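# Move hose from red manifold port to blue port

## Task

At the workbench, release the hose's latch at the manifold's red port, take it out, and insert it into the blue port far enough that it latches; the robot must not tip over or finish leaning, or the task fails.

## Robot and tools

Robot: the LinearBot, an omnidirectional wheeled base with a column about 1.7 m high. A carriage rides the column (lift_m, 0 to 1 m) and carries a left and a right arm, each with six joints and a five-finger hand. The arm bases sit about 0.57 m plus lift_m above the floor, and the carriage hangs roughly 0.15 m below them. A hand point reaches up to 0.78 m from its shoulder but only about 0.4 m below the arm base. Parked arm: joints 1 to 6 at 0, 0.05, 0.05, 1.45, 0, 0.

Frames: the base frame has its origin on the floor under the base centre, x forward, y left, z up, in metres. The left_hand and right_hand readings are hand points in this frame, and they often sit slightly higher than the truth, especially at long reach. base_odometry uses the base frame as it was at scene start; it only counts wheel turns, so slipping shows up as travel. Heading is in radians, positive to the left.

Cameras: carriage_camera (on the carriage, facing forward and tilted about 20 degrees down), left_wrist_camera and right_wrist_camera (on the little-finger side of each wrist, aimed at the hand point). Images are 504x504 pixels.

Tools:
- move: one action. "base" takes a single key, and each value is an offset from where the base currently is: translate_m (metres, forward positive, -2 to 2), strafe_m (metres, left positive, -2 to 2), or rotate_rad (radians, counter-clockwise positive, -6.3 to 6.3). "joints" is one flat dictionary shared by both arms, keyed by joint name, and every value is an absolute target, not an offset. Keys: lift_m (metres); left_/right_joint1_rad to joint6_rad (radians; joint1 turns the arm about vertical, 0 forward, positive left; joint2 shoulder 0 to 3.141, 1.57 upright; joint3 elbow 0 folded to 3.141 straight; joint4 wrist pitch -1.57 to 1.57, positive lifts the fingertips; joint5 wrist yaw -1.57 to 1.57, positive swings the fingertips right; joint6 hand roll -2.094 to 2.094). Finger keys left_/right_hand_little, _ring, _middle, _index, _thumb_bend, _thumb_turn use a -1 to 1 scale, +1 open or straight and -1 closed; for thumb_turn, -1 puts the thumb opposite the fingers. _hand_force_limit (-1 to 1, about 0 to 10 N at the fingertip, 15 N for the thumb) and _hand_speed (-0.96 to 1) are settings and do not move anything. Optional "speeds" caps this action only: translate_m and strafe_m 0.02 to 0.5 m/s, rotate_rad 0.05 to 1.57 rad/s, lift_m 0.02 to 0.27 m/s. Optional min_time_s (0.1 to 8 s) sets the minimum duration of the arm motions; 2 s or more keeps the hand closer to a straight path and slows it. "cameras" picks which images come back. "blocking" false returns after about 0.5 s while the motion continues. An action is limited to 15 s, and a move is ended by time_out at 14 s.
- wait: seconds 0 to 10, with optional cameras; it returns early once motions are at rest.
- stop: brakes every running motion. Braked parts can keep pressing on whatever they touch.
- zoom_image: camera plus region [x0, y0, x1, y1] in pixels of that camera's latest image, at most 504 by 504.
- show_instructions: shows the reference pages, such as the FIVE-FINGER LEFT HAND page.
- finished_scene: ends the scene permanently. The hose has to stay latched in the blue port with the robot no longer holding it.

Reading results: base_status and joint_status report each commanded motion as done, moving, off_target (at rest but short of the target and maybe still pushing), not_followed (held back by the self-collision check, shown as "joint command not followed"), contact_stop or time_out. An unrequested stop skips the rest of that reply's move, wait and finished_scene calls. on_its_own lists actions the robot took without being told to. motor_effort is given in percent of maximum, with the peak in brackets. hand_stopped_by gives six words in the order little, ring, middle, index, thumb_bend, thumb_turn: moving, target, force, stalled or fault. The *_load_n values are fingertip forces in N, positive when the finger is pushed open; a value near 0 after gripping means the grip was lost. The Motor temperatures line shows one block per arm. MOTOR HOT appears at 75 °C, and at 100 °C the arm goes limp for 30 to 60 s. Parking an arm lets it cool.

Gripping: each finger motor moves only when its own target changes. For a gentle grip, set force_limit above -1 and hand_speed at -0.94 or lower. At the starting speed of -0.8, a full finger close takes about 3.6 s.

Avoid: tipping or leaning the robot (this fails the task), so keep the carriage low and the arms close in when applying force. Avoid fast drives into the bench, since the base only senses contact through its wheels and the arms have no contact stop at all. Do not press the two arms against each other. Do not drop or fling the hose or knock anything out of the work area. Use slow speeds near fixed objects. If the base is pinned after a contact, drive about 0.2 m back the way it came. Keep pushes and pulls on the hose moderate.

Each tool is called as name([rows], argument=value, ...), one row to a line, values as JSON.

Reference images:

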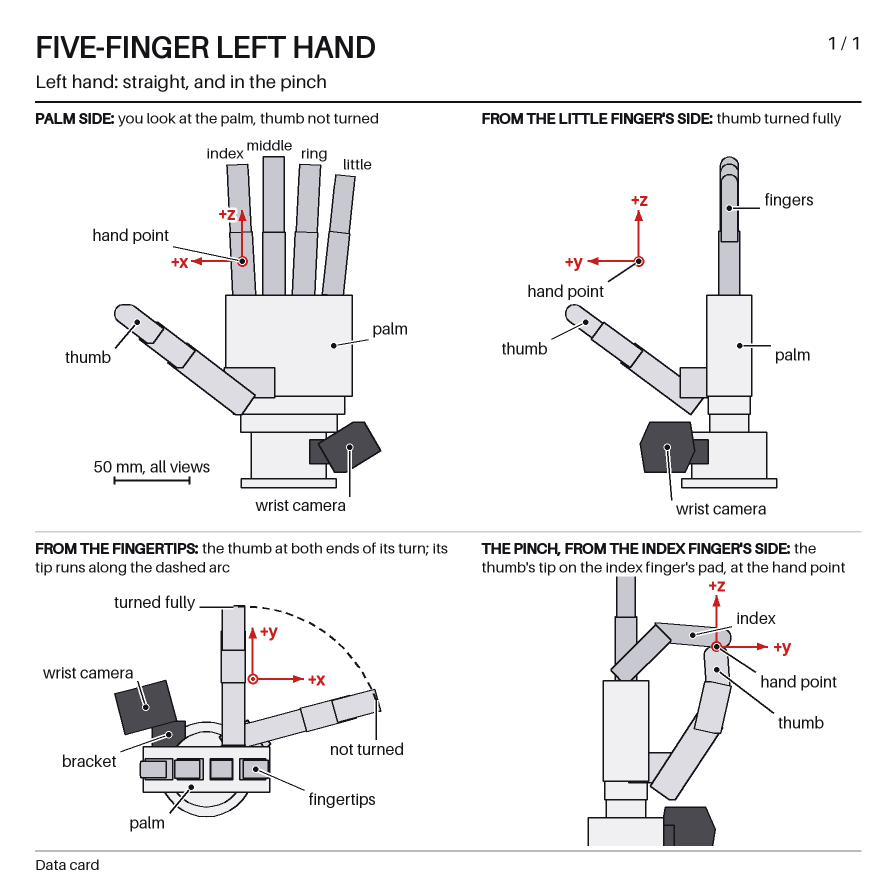

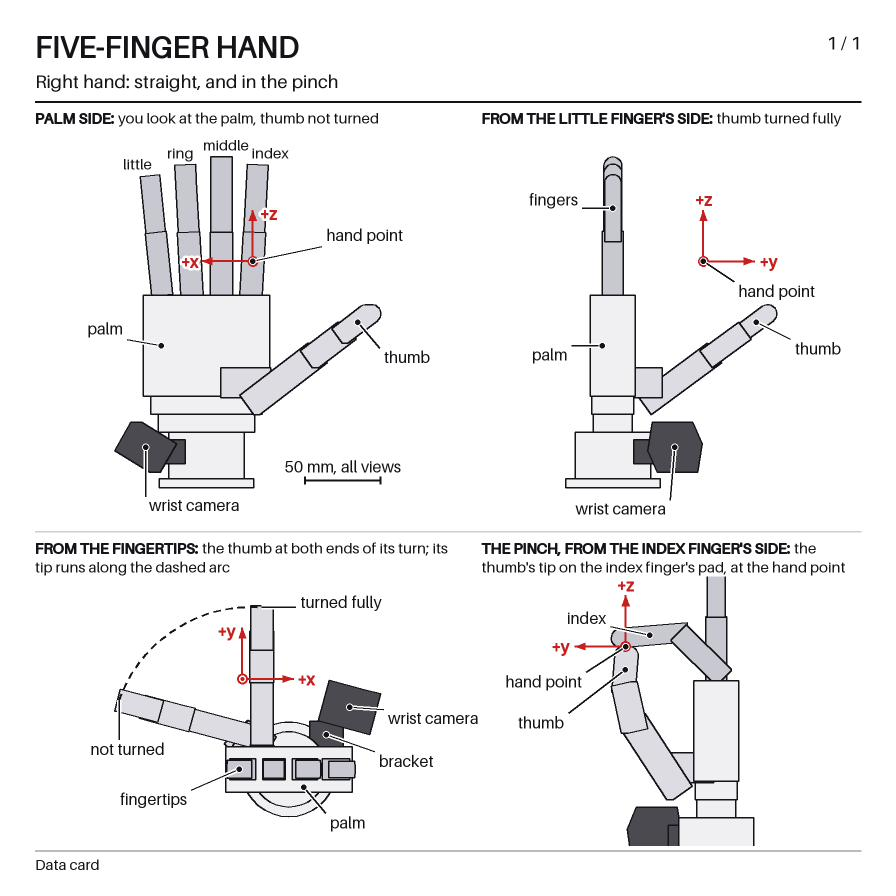

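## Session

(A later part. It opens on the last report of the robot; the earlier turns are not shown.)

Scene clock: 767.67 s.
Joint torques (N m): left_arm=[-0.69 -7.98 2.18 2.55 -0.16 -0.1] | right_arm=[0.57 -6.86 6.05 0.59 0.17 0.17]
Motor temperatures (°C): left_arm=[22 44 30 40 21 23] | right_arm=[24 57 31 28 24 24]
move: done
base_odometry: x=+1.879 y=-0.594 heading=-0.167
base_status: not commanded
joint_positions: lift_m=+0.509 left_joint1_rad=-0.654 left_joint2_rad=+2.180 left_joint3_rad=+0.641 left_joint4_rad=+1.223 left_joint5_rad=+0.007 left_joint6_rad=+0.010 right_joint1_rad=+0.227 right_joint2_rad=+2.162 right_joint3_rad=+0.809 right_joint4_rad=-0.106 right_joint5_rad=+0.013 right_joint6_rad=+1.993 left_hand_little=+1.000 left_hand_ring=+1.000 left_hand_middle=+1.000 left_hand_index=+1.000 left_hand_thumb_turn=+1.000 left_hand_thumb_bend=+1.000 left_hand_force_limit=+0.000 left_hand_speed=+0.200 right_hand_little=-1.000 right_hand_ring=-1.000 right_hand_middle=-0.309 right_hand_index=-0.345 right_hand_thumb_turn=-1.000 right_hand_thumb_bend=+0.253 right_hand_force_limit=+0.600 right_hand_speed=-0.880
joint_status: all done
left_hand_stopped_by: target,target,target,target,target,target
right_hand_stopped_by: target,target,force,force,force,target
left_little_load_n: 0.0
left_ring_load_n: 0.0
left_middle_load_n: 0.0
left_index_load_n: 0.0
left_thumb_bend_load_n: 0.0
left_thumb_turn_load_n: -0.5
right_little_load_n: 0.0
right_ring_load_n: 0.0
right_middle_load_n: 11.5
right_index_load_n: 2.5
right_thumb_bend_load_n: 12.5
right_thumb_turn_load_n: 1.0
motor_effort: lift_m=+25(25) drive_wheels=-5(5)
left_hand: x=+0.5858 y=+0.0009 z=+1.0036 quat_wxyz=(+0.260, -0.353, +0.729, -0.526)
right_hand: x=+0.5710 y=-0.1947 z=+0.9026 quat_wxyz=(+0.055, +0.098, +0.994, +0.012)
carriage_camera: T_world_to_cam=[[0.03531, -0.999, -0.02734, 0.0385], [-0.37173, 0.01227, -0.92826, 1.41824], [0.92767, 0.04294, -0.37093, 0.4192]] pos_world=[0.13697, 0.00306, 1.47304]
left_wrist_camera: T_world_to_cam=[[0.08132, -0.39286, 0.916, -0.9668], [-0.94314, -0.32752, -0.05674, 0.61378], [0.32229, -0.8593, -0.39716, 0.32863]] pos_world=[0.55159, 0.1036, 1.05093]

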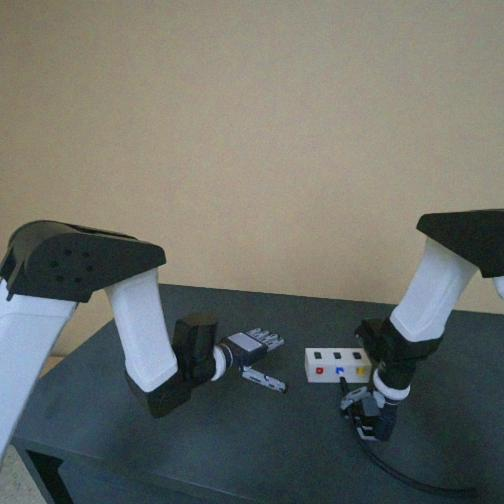

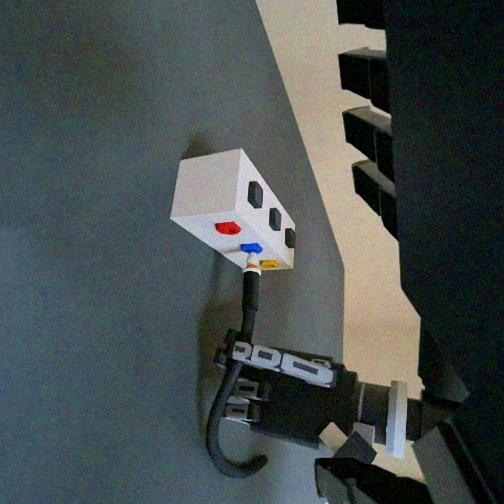

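move(joints={"lift_m": 0.5075, "right_joint1_rad": 0.215, "right_joint2_rad": 2.181, "right_joint3_rad": 0.866, "right_joint4_rad": -0.121, "right_joint6_rad": 1.995}, speeds={"lift_m": 0.02}, min_time_s=2, cameras=["carriage_camera", "left_wrist_camera"])

zoom_image(camera="left_wrist_camera", region=[200, 210, 300, 310])

zoom_image(camera="carriage_camera", region=[315, 345, 375, 405])

Scene clock: 783.97 s.
Joint torques (N m): left_arm=[-0.64 -8.03 2.07 2.56 -0.14 -0.09] | right_arm=[-0.65 -7.06 6.24 0.63 0.17 0.08]
move: done
base_odometry: x=+1.879 y=-0.594 heading=-0.167
base_status: not commanded
joint_positions: lift_m=+0.508 left_joint1_rad=-0.654 left_joint2_rad=+2.181 left_joint3_rad=+0.641 left_joint4_rad=+1.223 left_joint5_rad=+0.007 left_joint6_rad=+0.010 right_joint1_rad=+0.222 right_joint2_rad=+2.177 right_joint3_rad=+0.843 right_joint4_rad=-0.116 right_joint5_rad=+0.013 right_joint6_rad=+1.994 left_hand_little=+1.000 left_hand_ring=+1.000 left_hand_middle=+1.000 left_hand_index=+1.000 left_hand_thumb_turn=+1.000 left_hand_thumb_bend=+1.000 left_hand_force_limit=+0.000 left_hand_speed=+0.200 right_hand_little=-1.000 right_hand_ring=-1.000 right_hand_middle=-0.309 right_hand_index=-0.345 right_hand_thumb_turn=-1.000 right_hand_thumb_bend=+0.253 right_hand_force_limit=+0.600 right_hand_speed=-0.880
joint_status: all done
left_hand_stopped_by: target,target,target,target,target,target
right_hand_stopped_by: target,target,force,force,force,target
left_little_load_n: 0.0
left_ring_load_n: 0.0
left_middle_load_n: 0.0
left_index_load_n: 0.0
left_thumb_bend_load_n: 0.0
left_thumb_turn_load_n: 0.0
right_little_load_n: 0.0
right_ring_load_n: 0.0
right_middle_load_n: 11.5
right_index_load_n: 2.5
right_thumb_bend_load_n: 12.5
right_thumb_turn_load_n: 1.0
motor_effort: lift_m=+25(26) drive_wheels=+4(5)
left_hand: x=+0.5857 y=+0.0010 z=+1.0017 quat_wxyz=(+0.260, -0.353, +0.729, -0.526)
right_hand: x=+0.5810 y=-0.1943 z=+0.9015 quat_wxyz=(+0.059, +0.100, +0.993, +0.013)
carriage_camera: T_world_to_cam=[[0.03531, -0.999, -0.02734, 0.03846], [-0.37173, 0.01227, -0.92826, 1.41684], [0.92767, 0.04294, -0.37093, 0.41864]] pos_world=[0.13697, 0.00306, 1.47154]
left_wrist_camera: T_world_to_cam=[[0.08187, -0.39329, 0.91576, -0.96513], [-0.94316, -0.32752, -0.05634, 0.61331], [0.32209, -0.8591, -0.39775, 0.32871]] pos_world=[0.55159, 0.10369, 1.04913]

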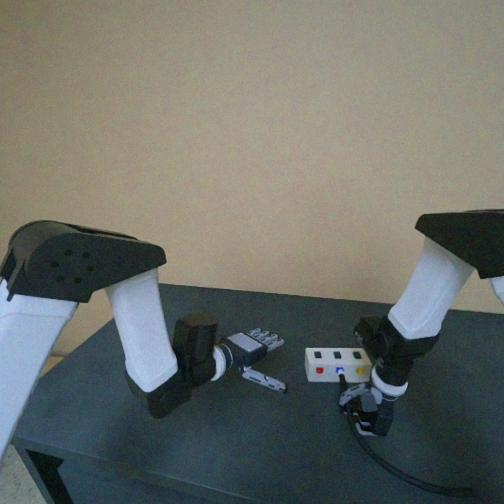

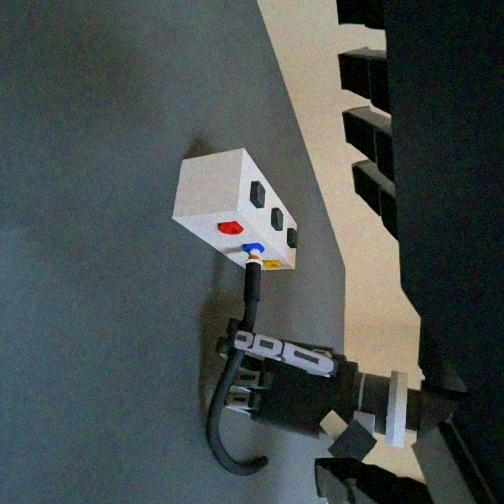

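Scaled by 5.040.

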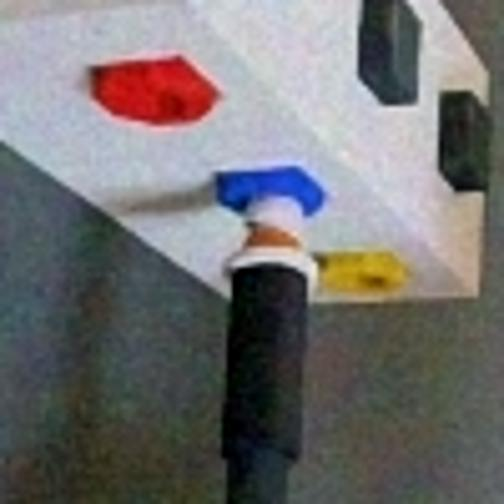

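Scaled by 8.400.

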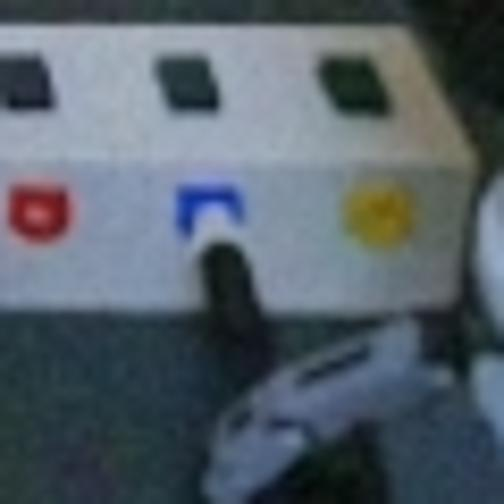

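move(joints={"right_joint1_rad": 0.209, "right_joint2_rad": 2.199, "right_joint3_rad": 0.908, "right_joint4_rad": -0.145, "right_joint6_rad": 1.988}, min_time_s=2, cameras=["carriage_camera", "left_wrist_camera"])

zoom_image(camera="left_wrist_camera", region=[190, 210, 330, 350])

zoom_image(camera="carriage_camera", region=[315, 345, 375, 405])

Scene clock: 799.47 s.
Joint torques (N m): left_arm=[-0.66 -8.05 2.11 2.58 -0.13 -0.12] | right_arm=[-0.73 -7.27 6.52 0.65 0.17 -0.01]
move: done
base_odometry: x=+1.879 y=-0.594 heading=-0.167
base_status: not commanded
joint_positions: lift_m=+0.508 left_joint1_rad=-0.654 left_joint2_rad=+2.181 left_joint3_rad=+0.641 left_joint4_rad=+1.223 left_joint5_rad=+0.007 left_joint6_rad=+0.010 right_joint1_rad=+0.218 right_joint2_rad=+2.196 right_joint3_rad=+0.883 right_joint4_rad=-0.145 right_joint5_rad=+0.013 right_joint6_rad=+1.994 left_hand_little=+1.000 left_hand_ring=+1.000 left_hand_middle=+1.000 left_hand_index=+1.000 left_hand_thumb_turn=+1.000 left_hand_thumb_bend=+1.000 left_hand_force_limit=+0.000 left_hand_speed=+0.200 right_hand_little=-1.000 right_hand_ring=-1.000 right_hand_middle=-0.309 right_hand_index=-0.345 right_hand_thumb_turn=-1.000 right_hand_thumb_bend=+0.253 right_hand_force_limit=+0.600 right_hand_speed=-0.880
joint_status: all done
left_hand_stopped_by: target,target,target,target,target,target
right_hand_stopped_by: target,target,force,force,force,target
left_little_load_n: 0.0
left_ring_load_n: 0.0
left_middle_load_n: 0.0
left_index_load_n: 0.0
left_thumb_bend_load_n: 0.0
left_thumb_turn_load_n: 0.0
right_little_load_n: 0.0
right_ring_load_n: 0.0
right_middle_load_n: 11.0
right_index_load_n: 2.5
right_thumb_bend_load_n: 12.5
right_thumb_turn_load_n: 0.5
motor_effort: lift_m=+25(25) drive_wheels=+4(4)
left_hand: x=+0.5857 y=+0.0010 z=+1.0017 quat_wxyz=(+0.260, -0.353, +0.729, -0.526)
right_hand: x=+0.5882 y=-0.1944 z=+0.9006 quat_wxyz=(+0.055, +0.103, +0.993, +0.012)
carriage_camera: T_world_to_cam=[[0.03531, -0.999, -0.02734, 0.03846], [-0.37173, 0.01227, -0.92826, 1.41684], [0.92767, 0.04294, -0.37093, 0.41864]] pos_world=[0.13697, 0.00306, 1.47154]
left_wrist_camera: T_world_to_cam=[[0.08187, -0.39329, 0.91576, -0.96513], [-0.94316, -0.32752, -0.05634, 0.61331], [0.32209, -0.8591, -0.39775, 0.32871]] pos_world=[0.55159, 0.10369, 1.04913]

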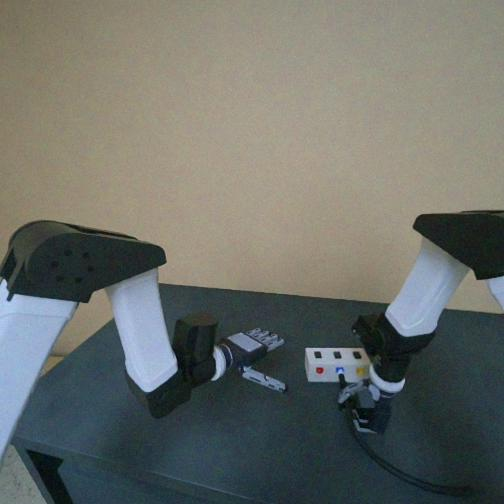

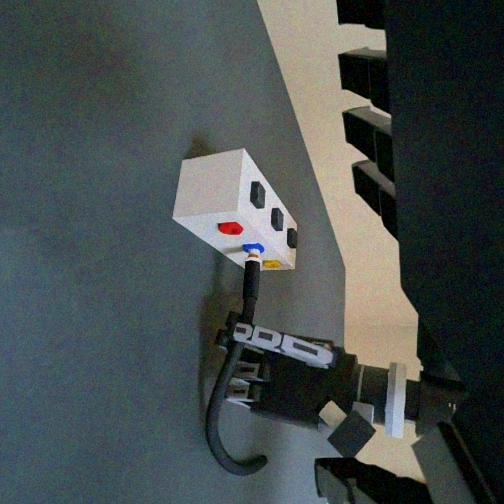

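Scaled by 3.600.

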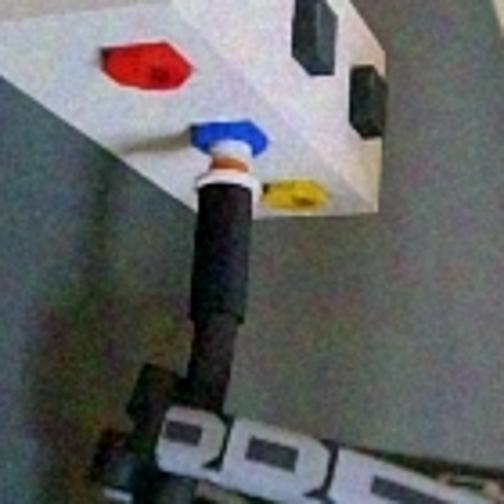

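Scaled by 8.400.

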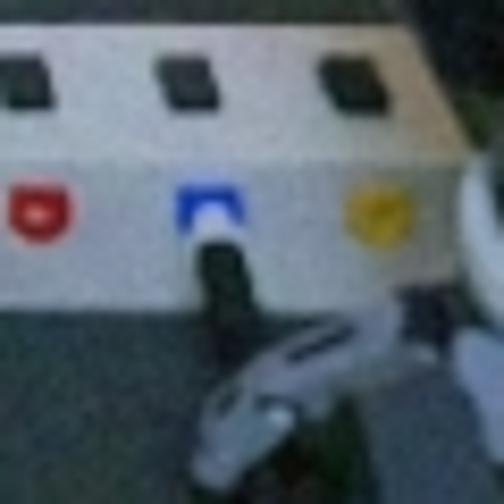

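move(joints={"lift_m": 0.517, "right_hand_speed": -0.8, "right_hand_thumb_bend": 0.42, "right_hand_index": 0.0, "right_hand_middle": 0.0}, speeds={"lift_m": 0.02}, cameras=["carriage_camera", "left_wrist_camera"])

zoom_image(camera="left_wrist_camera", region=[190, 210, 330, 350])

Scene clock: 825.90 s.
Joint torques (N m): left_arm=[-0.75 -8.18 2.19 2.48 -0.14 -0.12] | right_arm=[-0.73 -7.46 6.16 0.65 0.17 -0.01]
Motor temperatures (°C): left_arm=[22 45 29 41 21 23] | right_arm=[24 51 33 27 24 24]
move: done
base_odometry: x=+1.879 y=-0.594 heading=-0.167
base_status: not commanded
joint_positions: lift_m=+0.517 left_joint1_rad=-0.654 left_joint2_rad=+2.181 left_joint3_rad=+0.641 left_joint4_rad=+1.225 left_joint5_rad=+0.007 left_joint6_rad=+0.010 right_joint1_rad=+0.218 right_joint2_rad=+2.198 right_joint3_rad=+0.886 right_joint4_rad=-0.145 right_joint5_rad=+0.013 right_joint6_rad=+1.994 left_hand_little=+1.000 left_hand_ring=+1.000 left_hand_middle=+1.000 left_hand_index=+1.000 left_hand_thumb_turn=+1.000 left_hand_thumb_bend=+1.000 left_hand_force_limit=+0.000 left_hand_speed=+0.200 right_hand_little=-1.000 right_hand_ring=-1.000 right_hand_middle=+0.000 right_hand_index=+0.000 right_hand_thumb_turn=-1.000 right_hand_thumb_bend=+0.420 right_hand_force_limit=+0.600 right_hand_speed=-0.800
joint_status: all done
left_hand_stopped_by: target,target,target,target,target,target
right_hand_stopped_by: target,target,target,target,target,target
left_little_load_n: 0.0
left_ring_load_n: 0.0
left_middle_load_n: 0.0
left_index_load_n: 0.0
left_thumb_bend_load_n: 0.0
left_thumb_turn_load_n: 0.0
right_little_load_n: 0.0
right_ring_load_n: 0.0
right_middle_load_n: 0.0
right_index_load_n: 0.0
right_thumb_bend_load_n: 0.0
right_thumb_turn_load_n: 0.0
motor_effort: lift_m=+35(38) drive_wheels=+4(4)
left_hand: x=+0.5859 y=+0.0009 z=+1.0108 quat_wxyz=(+0.260, -0.353, +0.728, -0.527)
right_hand: x=+0.5895 y=-0.1942 z=+0.9094 quat_wxyz=(+0.056, +0.103, +0.993, +0.012)
carriage_camera: T_world_to_cam=[[0.03531, -0.999, -0.02734, 0.03869], [-0.37173, 0.01227, -0.92826, 1.42483], [0.92767, 0.04294, -0.37093, 0.42183]] pos_world=[0.13697, 0.00306, 1.48014]
left_wrist_camera: T_world_to_cam=[[0.08053, -0.39223, 0.91634, -0.9733], [-0.94306, -0.32763, -0.05736, 0.61491], [0.32272, -0.85954, -0.39628, 0.33028]] pos_world=[0.55169, 0.10359, 1.05803]

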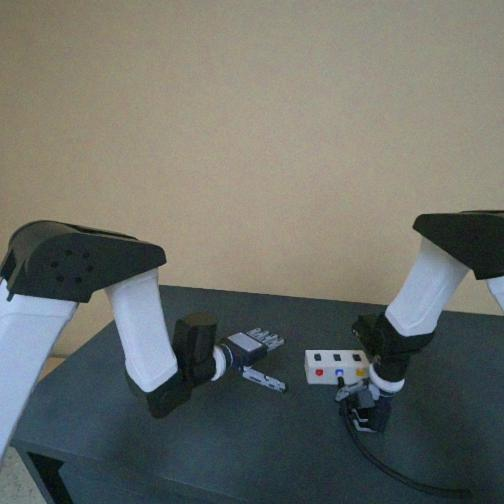

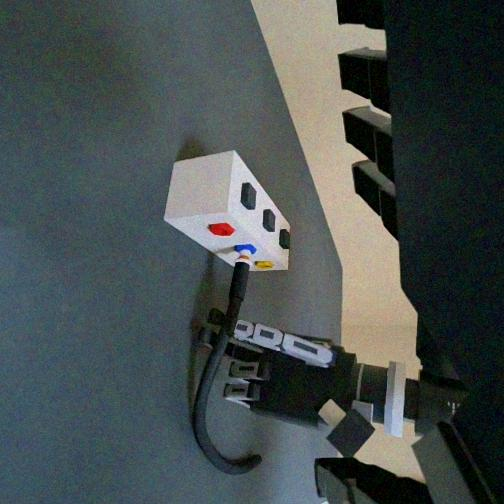

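Scaled by 3.600.

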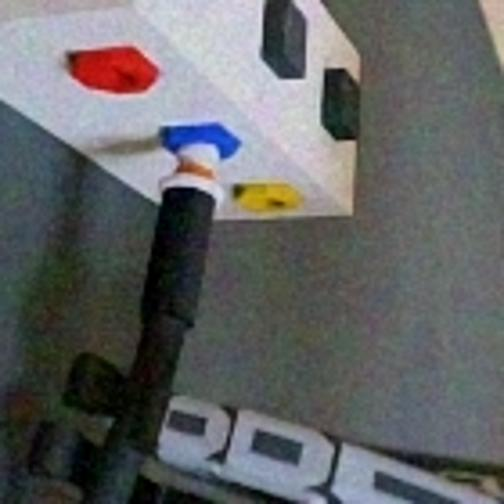

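move(joints={"right_joint1_rad": 0.189, "right_joint2_rad": 2.233, "right_joint3_rad": 0.987, "right_joint4_rad": -0.202, "right_joint6_rad": 1.965}, min_time_s=1.2)

move(joints={"right_joint1_rad": 0.169, "right_joint2_rad": 2.265, "right_joint3_rad": 1.066, "right_joint4_rad": -0.248, "right_joint6_rad": 1.945}, min_time_s=1.2, cameras=["carriage_camera", "left_wrist_camera", "right_wrist_camera"])

zoom_image(camera="left_wrist_camera", region=[190, 210, 330, 350])

Scene clock: 846.13 s.
Joint torques (N m): left_arm=[-0.64 -8.12 2.1 2.51 -0.13 -0.11] | right_arm=[-0.65 -7.51 6.57 0.55 0.17 -0.04]
move: done
base_odometry: x=+1.879 y=-0.594 heading=-0.167
base_status: not commanded
joint_positions: lift_m=+0.517 left_joint1_rad=-0.654 left_joint2_rad=+2.181 left_joint3_rad=+0.641 left_joint4_rad=+1.225 left_joint5_rad=+0.007 left_joint6_rad=+0.010 right_joint1_rad=+0.197 right_joint2_rad=+2.228 right_joint3_rad=+0.964 right_joint4_rad=-0.191 right_joint5_rad=+0.013 right_joint6_rad=+1.973 left_hand_little=+1.000 left_hand_ring=+1.000 left_hand_middle=+1.000 left_hand_index=+1.000 left_hand_thumb_turn=+1.000 left_hand_thumb_bend=+1.000 left_hand_force_limit=+0.000 left_hand_speed=+0.200 right_hand_little=-1.000 right_hand_ring=-1.000 right_hand_middle=+0.000 right_hand_index=+0.000 right_hand_thumb_turn=-1.000 right_hand_thumb_bend=+0.420 right_hand_force_limit=+0.600 right_hand_speed=-0.800
joint_status: all done
left_hand_stopped_by: target,target,target,target,target,target
right_hand_stopped_by: target,target,target,target,target,target
left_little_load_n: 0.0
left_ring_load_n: 0.0
left_middle_load_n: 0.0
left_index_load_n: 0.0
left_thumb_bend_load_n: 0.0
left_thumb_turn_load_n: 0.0
right_little_load_n: 0.0
right_ring_load_n: 0.0
right_middle_load_n: 0.0
right_index_load_n: 0.0
right_thumb_bend_load_n: -0.5
right_thumb_turn_load_n: 0.0
motor_effort: lift_m=+35(35) drive_wheels=+4(5)
left_hand: x=+0.5859 y=+0.0009 z=+1.0108 quat_wxyz=(+0.260, -0.353, +0.728, -0.527)
right_hand: x=+0.6075 y=-0.1976 z=+0.9104 quat_wxyz=(+0.057, +0.103, +0.993, +0.011)
pictures: none

Scene clock: 847.63 s.
Joint torques (N m): left_arm=[-0.64 -8.13 2.19 2.51 -0.15 -0.09] | right_arm=[-0.65 -7.84 6.93 0.57 0.17 -0.03]
move: done
base_odometry: x=+1.879 y=-0.594 heading=-0.167
base_status: not commanded
joint_positions: lift_m=+0.517 left_joint1_rad=-0.654 left_joint2_rad=+2.181 left_joint3_rad=+0.641 left_joint4_rad=+1.225 left_joint5_rad=+0.007 left_joint6_rad=+0.010 right_joint1_rad=+0.176 right_joint2_rad=+2.260 right_joint3_rad=+1.042 right_joint4_rad=-0.237 right_joint5_rad=+0.013 right_joint6_rad=+1.953 left_hand_little=+1.000 left_hand_ring=+1.000 left_hand_middle=+1.000 left_hand_index=+1.000 left_hand_thumb_turn=+1.000 left_hand_thumb_bend=+1.000 left_hand_force_limit=+0.000 left_hand_speed=+0.200 right_hand_little=-1.000 right_hand_ring=-1.000 right_hand_middle=+0.000 right_hand_index=+0.000 right_hand_thumb_turn=-1.000 right_hand_thumb_bend=+0.420 right_hand_force_limit=+0.600 right_hand_speed=-0.800
joint_status: all done
left_hand_stopped_by: target,target,target,target,target,target
right_hand_stopped_by: target,target,target,target,target,target
left_little_load_n: 0.0
left_ring_load_n: 0.0
left_middle_load_n: 0.0
left_index_load_n: -0.5
left_thumb_bend_load_n: 0.0
left_thumb_turn_load_n: 0.0
right_little_load_n: 0.0
right_ring_load_n: 0.0
right_middle_load_n: 0.0
right_index_load_n: 0.0
right_thumb_bend_load_n: 0.0
right_thumb_turn_load_n: 0.0
motor_effort: lift_m=+35(35) drive_wheels=+4(4)
left_hand: x=+0.5859 y=+0.0009 z=+1.0108 quat_wxyz=(+0.260, -0.353, +0.728, -0.527)
right_hand: x=+0.6249 y=-0.2015 z=+0.9114 quat_wxyz=(+0.057, +0.103, +0.993, +0.010)
carriage_camera: T_world_to_cam=[[0.03531, -0.999, -0.02734, 0.03869], [-0.37173, 0.01227, -0.92826, 1.42483], [0.92767, 0.04294, -0.37093, 0.42183]] pos_world=[0.13697, 0.00306, 1.48014]
left_wrist_camera: T_world_to_cam=[[0.08053, -0.39223, 0.91634, -0.9733], [-0.94306, -0.32763, -0.05736, 0.61491], [0.32272, -0.85954, -0.39628, 0.33028]] pos_world=[0.55169, 0.10359, 1.05803]
right_wrist_camera: T_world_to_cam=[[-0.07471, 0.99591, -0.05087, 0.29801], [0.75932, 0.08989, 0.64448, -1.04598], [0.64641, 0.00952, -0.76293, 0.40254]] pos_world=[0.55629, -0.20661, 0.99638]

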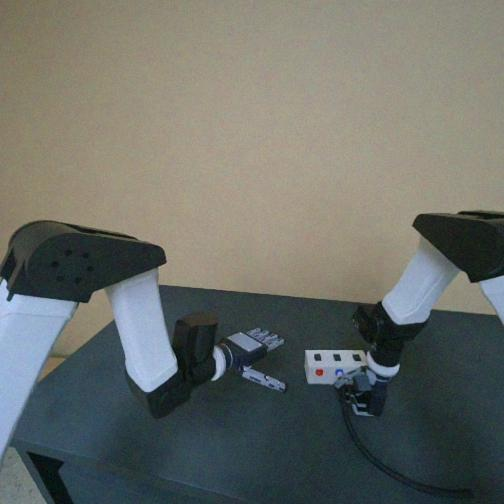

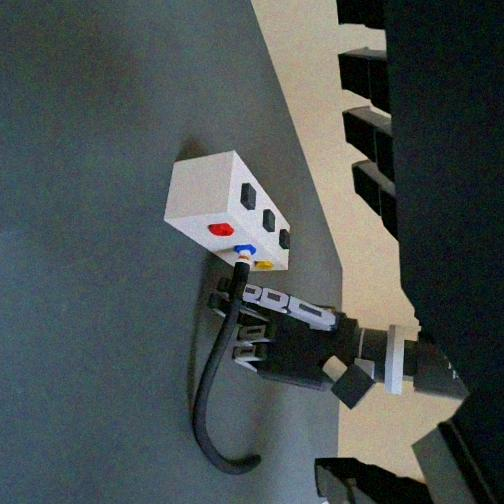

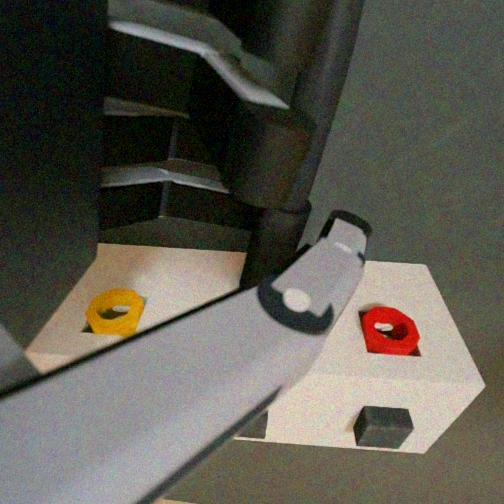

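Scaled by 3.600.

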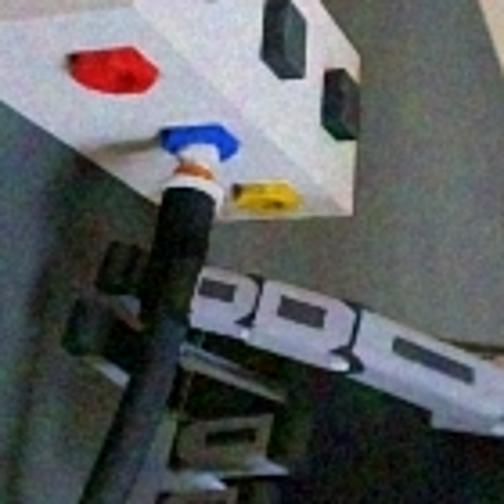

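move(joints={"right_joint1_rad": 0.157, "right_joint2_rad": 2.289, "right_joint3_rad": 1.12, "right_joint4_rad": -0.279, "right_joint6_rad": 1.933}, min_time_s=1.2)

move(joints={"right_hand_speed": -0.85, "right_hand_force_limit": -0.5, "right_hand_thumb_bend": 0.1, "right_hand_index": -0.5, "right_hand_middle": -0.5}, cameras=["carriage_camera", "left_wrist_camera", "right_wrist_camera"])

zoom_image(camera="left_wrist_camera", region=[190, 210, 330, 350])

Scene clock: 855.70 s.
Joint torques (N m): left_arm=[-0.64 -8.17 2.14 2.51 -0.13 -0.11] | right_arm=[-0.65 -8.1 7.12 0.57 0.17 -0.04]
move: done
base_odometry: x=+1.879 y=-0.594 heading=-0.167
base_status: not commanded
joint_positions: lift_m=+0.517 left_joint1_rad=-0.654 left_joint2_rad=+2.181 left_joint3_rad=+0.641 left_joint4_rad=+1.225 left_joint5_rad=+0.007 left_joint6_rad=+0.010 right_joint1_rad=+0.165 right_joint2_rad=+2.284 right_joint3_rad=+1.095 right_joint4_rad=-0.268 right_joint5_rad=+0.013 right_joint6_rad=+1.941 left_hand_little=+1.000 left_hand_ring=+1.000 left_hand_middle=+1.000 left_hand_index=+1.000 left_hand_thumb_turn=+1.000 left_hand_thumb_bend=+1.000 left_hand_force_limit=+0.000 left_hand_speed=+0.200 right_hand_little=-1.000 right_hand_ring=-1.000 right_hand_middle=+0.000 right_hand_index=+0.000 right_hand_thumb_turn=-1.000 right_hand_thumb_bend=+0.420 right_hand_force_limit=+0.600 right_hand_speed=-0.800
joint_status: all done
left_hand_stopped_by: target,target,target,target,target,target
right_hand_stopped_by: target,target,target,target,target,target
left_little_load_n: 0.0
left_ring_load_n: -0.5
left_middle_load_n: 0.0
left_index_load_n: 0.0
left_thumb_bend_load_n: 0.0
left_thumb_turn_load_n: 0.0
right_little_load_n: 0.0
right_ring_load_n: 0.0
right_middle_load_n: 0.0
right_index_load_n: 0.0
right_thumb_bend_load_n: 0.0
right_thumb_turn_load_n: 0.0
motor_effort: lift_m=+35(35) drive_wheels=+4(5)
left_hand: x=+0.5859 y=+0.0009 z=+1.0108 quat_wxyz=(+0.260, -0.353, +0.728, -0.527)
right_hand: x=+0.6359 y=-0.2040 z=+0.9113 quat_wxyz=(+0.057, +0.103, +0.993, +0.009)
pictures: none

Scene clock: 857.23 s.
Joint torques (N m): left_arm=[-0.64 -8.23 2.03 2.54 -0.17 -0.11] | right_arm=[-0.64 -8.36 7.09 0.57 0.17 -0.03]
move: off_target
base_odometry: x=+1.879 y=-0.594 heading=-0.167
base_status: not commanded
joint_positions: lift_m=+0.517 left_joint1_rad=-0.654 left_joint2_rad=+2.181 left_joint3_rad=+0.641 left_joint4_rad=+1.225 left_joint5_rad=+0.007 left_joint6_rad=+0.010 right_joint1_rad=+0.165 right_joint2_rad=+2.287 right_joint3_rad=+1.095 right_joint4_rad=-0.273 right_joint5_rad=+0.013 right_joint6_rad=+1.940 left_hand_little=+1.000 left_hand_ring=+1.000 left_hand_middle=+1.000 left_hand_index=+1.000 left_hand_thumb_turn=+1.000 left_hand_thumb_bend=+1.000 left_hand_force_limit=+0.000 left_hand_speed=+0.200 right_hand_little=-1.000 right_hand_ring=-1.000 right_hand_middle=-0.179 right_hand_index=-0.151 right_hand_thumb_turn=-1.000 right_hand_thumb_bend=+0.330 right_hand_force_limit=-0.500 right_hand_speed=-0.850
joint_status: right_hand_middle off_target (ended at -0.179, target -0.500); right_hand_index off_target (ended at -0.151, target -0.500); right_hand_thumb_bend off_target (ended at +0.330, target +0.100); the others done
left_hand_stopped_by: target,target,target,target,target,target
right_hand_stopped_by: target,target,force,force,force,target
left_little_load_n: 0.0
left_ring_load_n: 0.0
left_middle_load_n: -0.5
left_index_load_n: -0.5
left_thumb_bend_load_n: 0.0
left_thumb_turn_load_n: 0.0
right_little_load_n: 0.0
right_ring_load_n: 0.0
right_middle_load_n: 0.5
right_index_load_n: 1.5
right_thumb_bend_load_n: 1.5
right_thumb_turn_load_n: 0.0
motor_effort: lift_m=+35(35) drive_wheels=+4(5)
left_hand: x=+0.5859 y=+0.0009 z=+1.0108 quat_wxyz=(+0.260, -0.353, +0.728, -0.527)
right_hand: x=+0.6339 y=-0.2043 z=+0.9096 quat_wxyz=(+0.053, +0.102, +0.993, +0.008)
carriage_camera: T_world_to_cam=[[0.03531, -0.999, -0.02734, 0.03869], [-0.37173, 0.01227, -0.92826, 1.42483], [0.92767, 0.04294, -0.37093, 0.42183]] pos_world=[0.13697, 0.00306, 1.48014]
left_wrist_camera: T_world_to_cam=[[0.08053, -0.39223, 0.91634, -0.9733], [-0.94306, -0.32763, -0.05736, 0.61491], [0.32272, -0.85954, -0.39628, 0.33028]] pos_world=[0.55169, 0.10359, 1.05803]
right_wrist_camera: T_world_to_cam=[[-0.07632, 0.99566, -0.05319, 0.30445], [0.76522, 0.09269, 0.63706, -1.0478], [0.63922, 0.00792, -0.76898, 0.40518]] pos_world=[0.56604, -0.20922, 0.99528]

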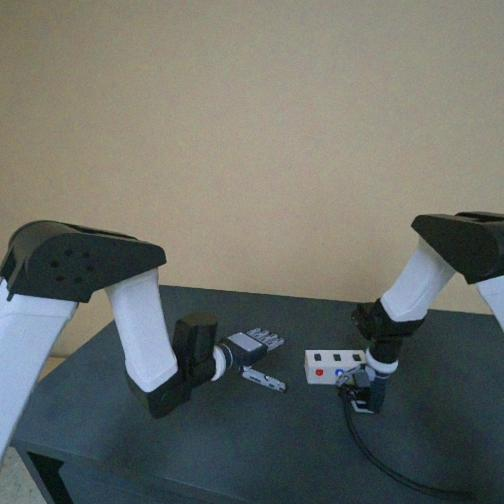

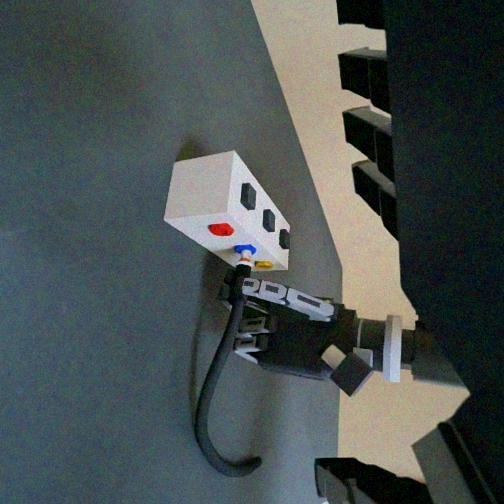

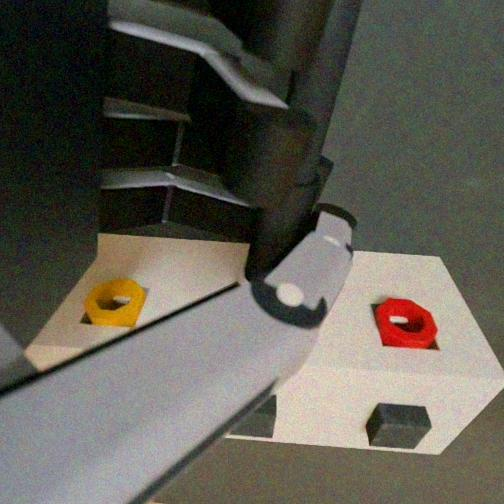

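Scaled by 3.600.

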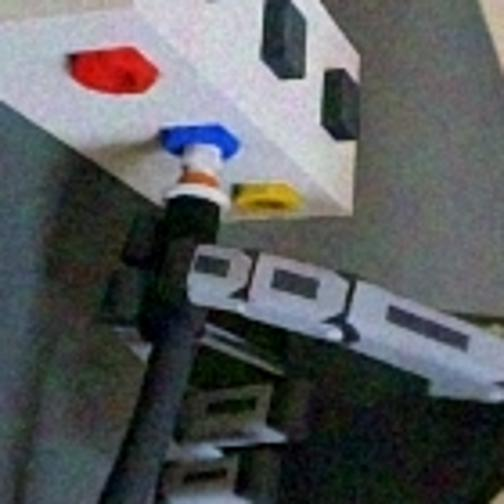

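zoom_image(camera="carriage_camera", region=[315, 345, 385, 415])

zoom_image(camera="right_wrist_camera", region=[200, 100, 440, 340])

Scaled by 7.200.

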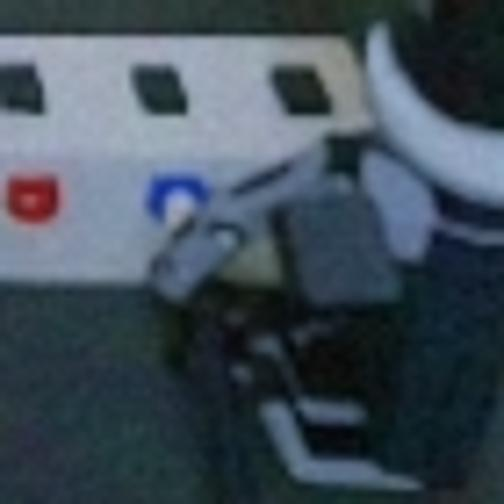

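Scaled by 2.100.

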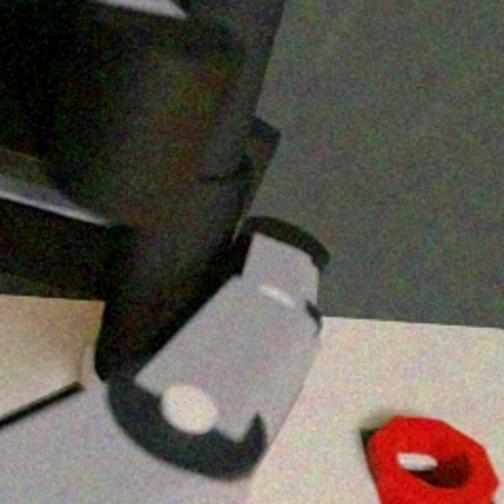

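move(joints={"right_joint1_rad": 0.157, "right_joint2_rad": 2.339, "right_joint3_rad": 1.27, "right_joint4_rad": -0.483}, min_time_s=2, cameras=["carriage_camera", "left_wrist_camera", "right_wrist_camera"])

zoom_image(camera="left_wrist_camera", region=[190, 210, 330, 350])

Scene clock: 888.77 s.
Joint torques (N m): left_arm=[-0.55 -8.09 2.09 2.53 -0.18 -0.09] | right_arm=[-0.68 -8.64 7.58 0.31 0.17 -0.03]
move: done
base_odometry: x=+1.879 y=-0.594 heading=-0.167
base_status: not commanded
joint_positions: lift_m=+0.517 left_joint1_rad=-0.654 left_joint2_rad=+2.181 left_joint3_rad=+0.641 left_joint4_rad=+1.225 left_joint5_rad=+0.007 left_joint6_rad=+0.010 right_joint1_rad=+0.165 right_joint2_rad=+2.335 right_joint3_rad=+1.243 right_joint4_rad=-0.472 right_joint5_rad=+0.013 right_joint6_rad=+1.939 left_hand_little=+1.000 left_hand_ring=+1.000 left_hand_middle=+1.000 left_hand_index=+1.000 left_hand_thumb_turn=+1.000 left_hand_thumb_bend=+1.000 left_hand_force_limit=+0.000 left_hand_speed=+0.200 right_hand_little=-1.000 right_hand_ring=-1.000 right_hand_middle=-0.179 right_hand_index=-0.151 right_hand_thumb_turn=-1.000 right_hand_thumb_bend=+0.330 right_hand_force_limit=-0.500 right_hand_speed=-0.850
joint_status: all done
left_hand_stopped_by: target,target,target,target,target,target
right_hand_stopped_by: target,target,force,force,force,target
left_little_load_n: 0.0
left_ring_load_n: -0.5
left_middle_load_n: 0.0
left_index_load_n: 0.0
left_thumb_bend_load_n: 0.0
left_thumb_turn_load_n: -0.5
right_little_load_n: 0.0
right_ring_load_n: 0.0
right_middle_load_n: 1.0
right_index_load_n: 0.0
right_thumb_bend_load_n: 0.5
right_thumb_turn_load_n: 0.0
motor_effort: lift_m=+35(35) drive_wheels=+4(5)
left_hand: x=+0.5859 y=+0.0009 z=+1.0108 quat_wxyz=(+0.260, -0.353, +0.728, -0.527)
right_hand: x=+0.6362 y=-0.2038 z=+0.9100 quat_wxyz=(+0.005, +0.102, +0.995, -0.005)
carriage_camera: T_world_to_cam=[[0.03531, -0.999, -0.02734, 0.03869], [-0.37173, 0.01227, -0.92826, 1.42483], [0.92767, 0.04294, -0.37093, 0.42183]] pos_world=[0.13697, 0.00306, 1.48014]
left_wrist_camera: T_world_to_cam=[[0.08053, -0.39223, 0.91634, -0.9733], [-0.94306, -0.32763, -0.05736, 0.61491], [0.32272, -0.85954, -0.39628, 0.33028]] pos_world=[0.55169, 0.10359, 1.05803]
right_wrist_camera: T_world_to_cam=[[-0.08306, 0.99463, -0.06177, 0.31612], [0.82421, 0.1034, 0.55676, -1.01207], [0.56016, -0.00467, -0.82837, 0.50574]] pos_world=[0.57712, -0.20741, 1.00195]

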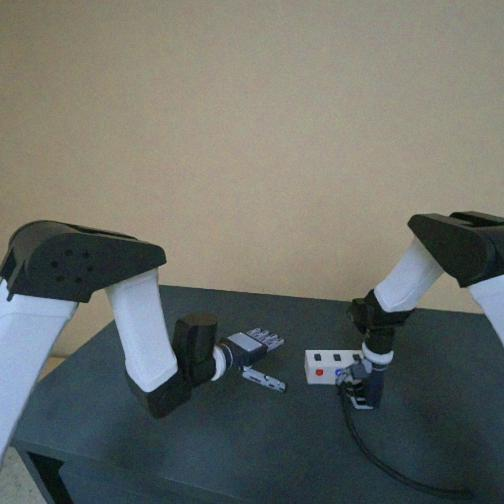

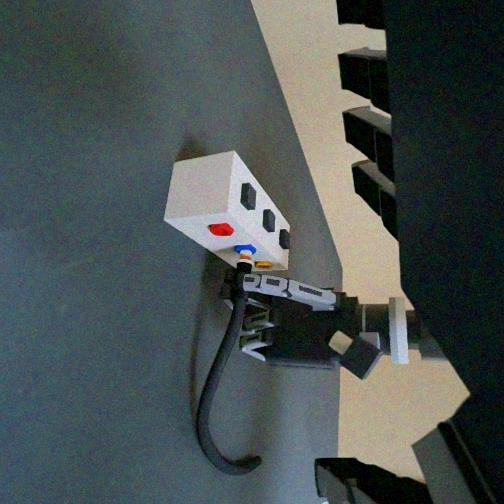

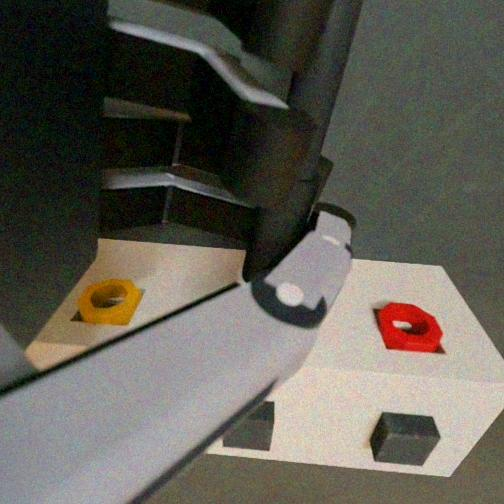

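Scaled by 3.600.

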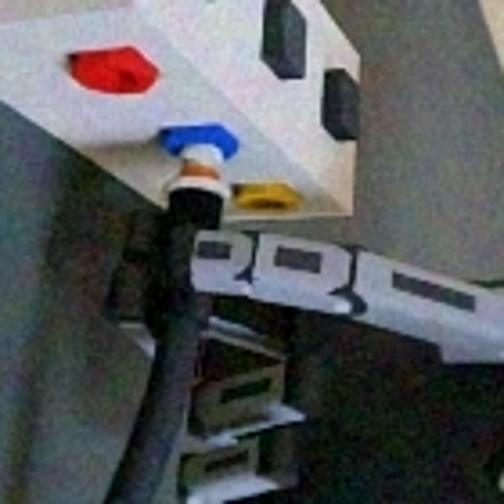

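move(joints={"right_hand_speed": -0.9, "right_hand_force_limit": 0.1, "right_hand_thumb_bend": 0.0, "right_hand_index": -0.55, "right_hand_middle": -0.55}, cameras=["carriage_camera", "left_wrist_camera", "right_wrist_camera"])

zoom_image(camera="left_wrist_camera", region=[190, 210, 330, 350])

Scene clock: 899.07 s.
Joint torques (N m): left_arm=[-0.75 -7.95 2.13 2.52 -0.15 -0.09] | right_arm=[-0.61 -9.24 7.27 0.42 0.17 0.03]
move: off_target
base_odometry: x=+1.879 y=-0.594 heading=-0.167
base_status: not commanded
joint_positions: lift_m=+0.517 left_joint1_rad=-0.654 left_joint2_rad=+2.181 left_joint3_rad=+0.641 left_joint4_rad=+1.225 left_joint5_rad=+0.007 left_joint6_rad=+0.010 right_joint1_rad=+0.164 right_joint2_rad=+2.343 right_joint3_rad=+1.245 right_joint4_rad=-0.490 right_joint5_rad=+0.013 right_joint6_rad=+1.935 left_hand_little=+1.000 left_hand_ring=+1.000 left_hand_middle=+1.000 left_hand_index=+1.000 left_hand_thumb_turn=+1.000 left_hand_thumb_bend=+1.000 left_hand_force_limit=+0.000 left_hand_speed=+0.200 right_hand_little=-1.000 right_hand_ring=-1.000 right_hand_middle=-0.297 right_hand_index=-0.353 right_hand_thumb_turn=-1.000 right_hand_thumb_bend=+0.260 right_hand_force_limit=+0.100 right_hand_speed=-0.900
joint_status: right_hand_middle off_target (ended at -0.297, target -0.550); right_hand_index off_target (ended at -0.353, target -0.550); right_hand_thumb_bend off_target (ended at +0.260, target +0.000); the others done
left_hand_stopped_by: target,target,target,target,target,target
right_hand_stopped_by: target,target,force,force,force,target
left_little_load_n: 0.0
left_ring_load_n: 0.0
left_middle_load_n: 0.0
left_index_load_n: 0.0
left_thumb_bend_load_n: 0.0
left_thumb_turn_load_n: -0.5
right_little_load_n: 0.0
right_ring_load_n: 0.0
right_middle_load_n: 7.5
right_index_load_n: 5.5
right_thumb_bend_load_n: 8.5
right_thumb_turn_load_n: 0.0
motor_effort: lift_m=+35(35) drive_wheels=+4(5)
left_hand: x=+0.5859 y=+0.0009 z=+1.0108 quat_wxyz=(+0.260, -0.353, +0.728, -0.527)
right_hand: x=+0.6305 y=-0.2049 z=+0.9068 quat_wxyz=(-0.006, +0.100, +0.995, -0.008)
carriage_camera: T_world_to_cam=[[0.03531, -0.999, -0.02734, 0.03869], [-0.37173, 0.01227, -0.92826, 1.42483], [0.92767, 0.04294, -0.37093, 0.42183]] pos_world=[0.13697, 0.00306, 1.48014]
left_wrist_camera: T_world_to_cam=[[0.08053, -0.39223, 0.91634, -0.9733], [-0.94306, -0.32763, -0.05736, 0.61491], [0.32272, -0.85954, -0.39628, 0.33028]] pos_world=[0.55169, 0.10359, 1.05803]
right_wrist_camera: T_world_to_cam=[[-0.08793, 0.9941, -0.06348, 0.32101], [0.836, 0.1083, 0.53793, -0.99484], [0.54163, -0.00577, -0.8406, 0.52881]] pos_world=[0.5735, -0.20833, 1.00005]

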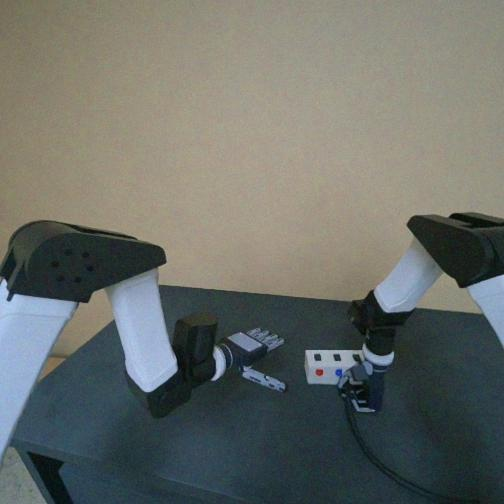

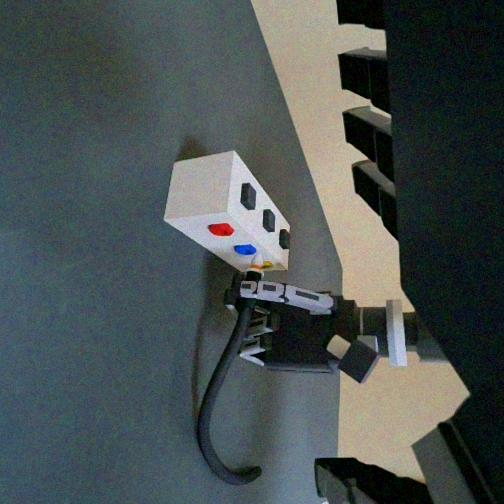

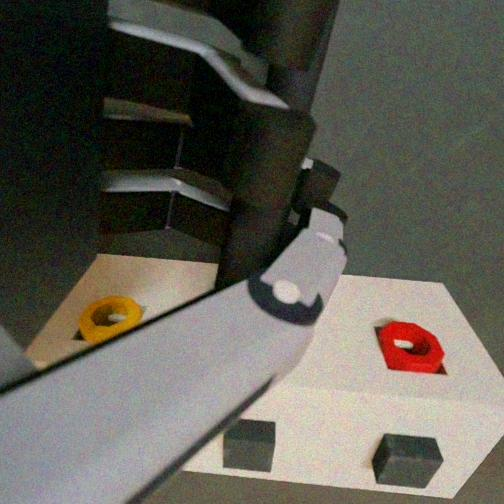

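Scaled by 3.600.

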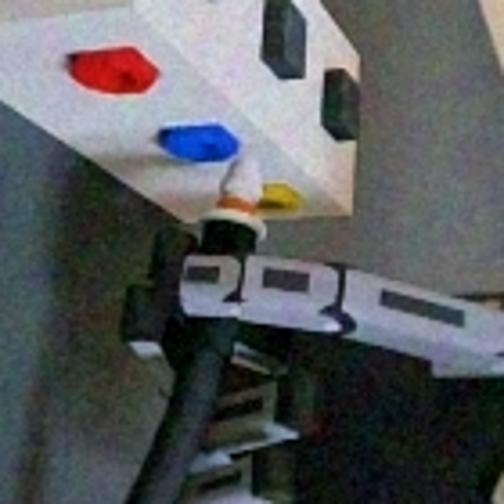

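zoom_image(camera="left_wrist_camera", region=[220, 240, 290, 310])

zoom_image(camera="carriage_camera", region=[310, 350, 380, 420])

zoom_image(camera="right_wrist_camera", region=[150, 90, 400, 340])

Scaled by 7.200.

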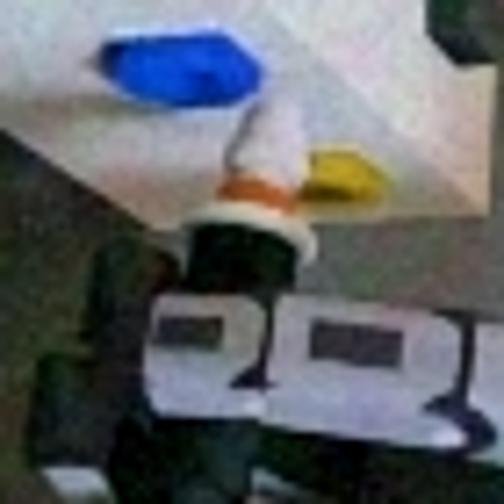

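Scaled by 7.200.

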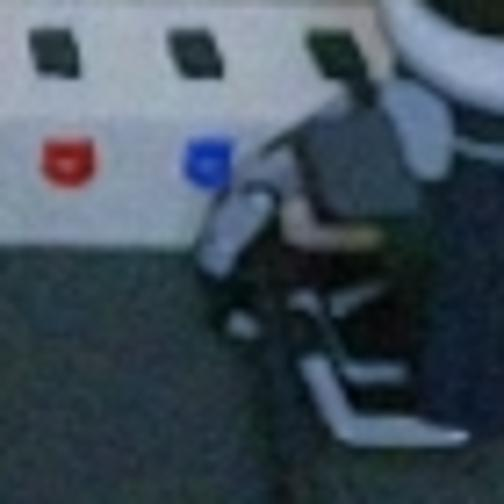

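Scaled by 2.016.

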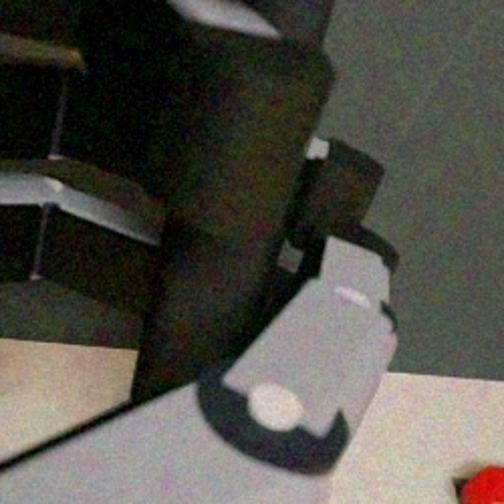

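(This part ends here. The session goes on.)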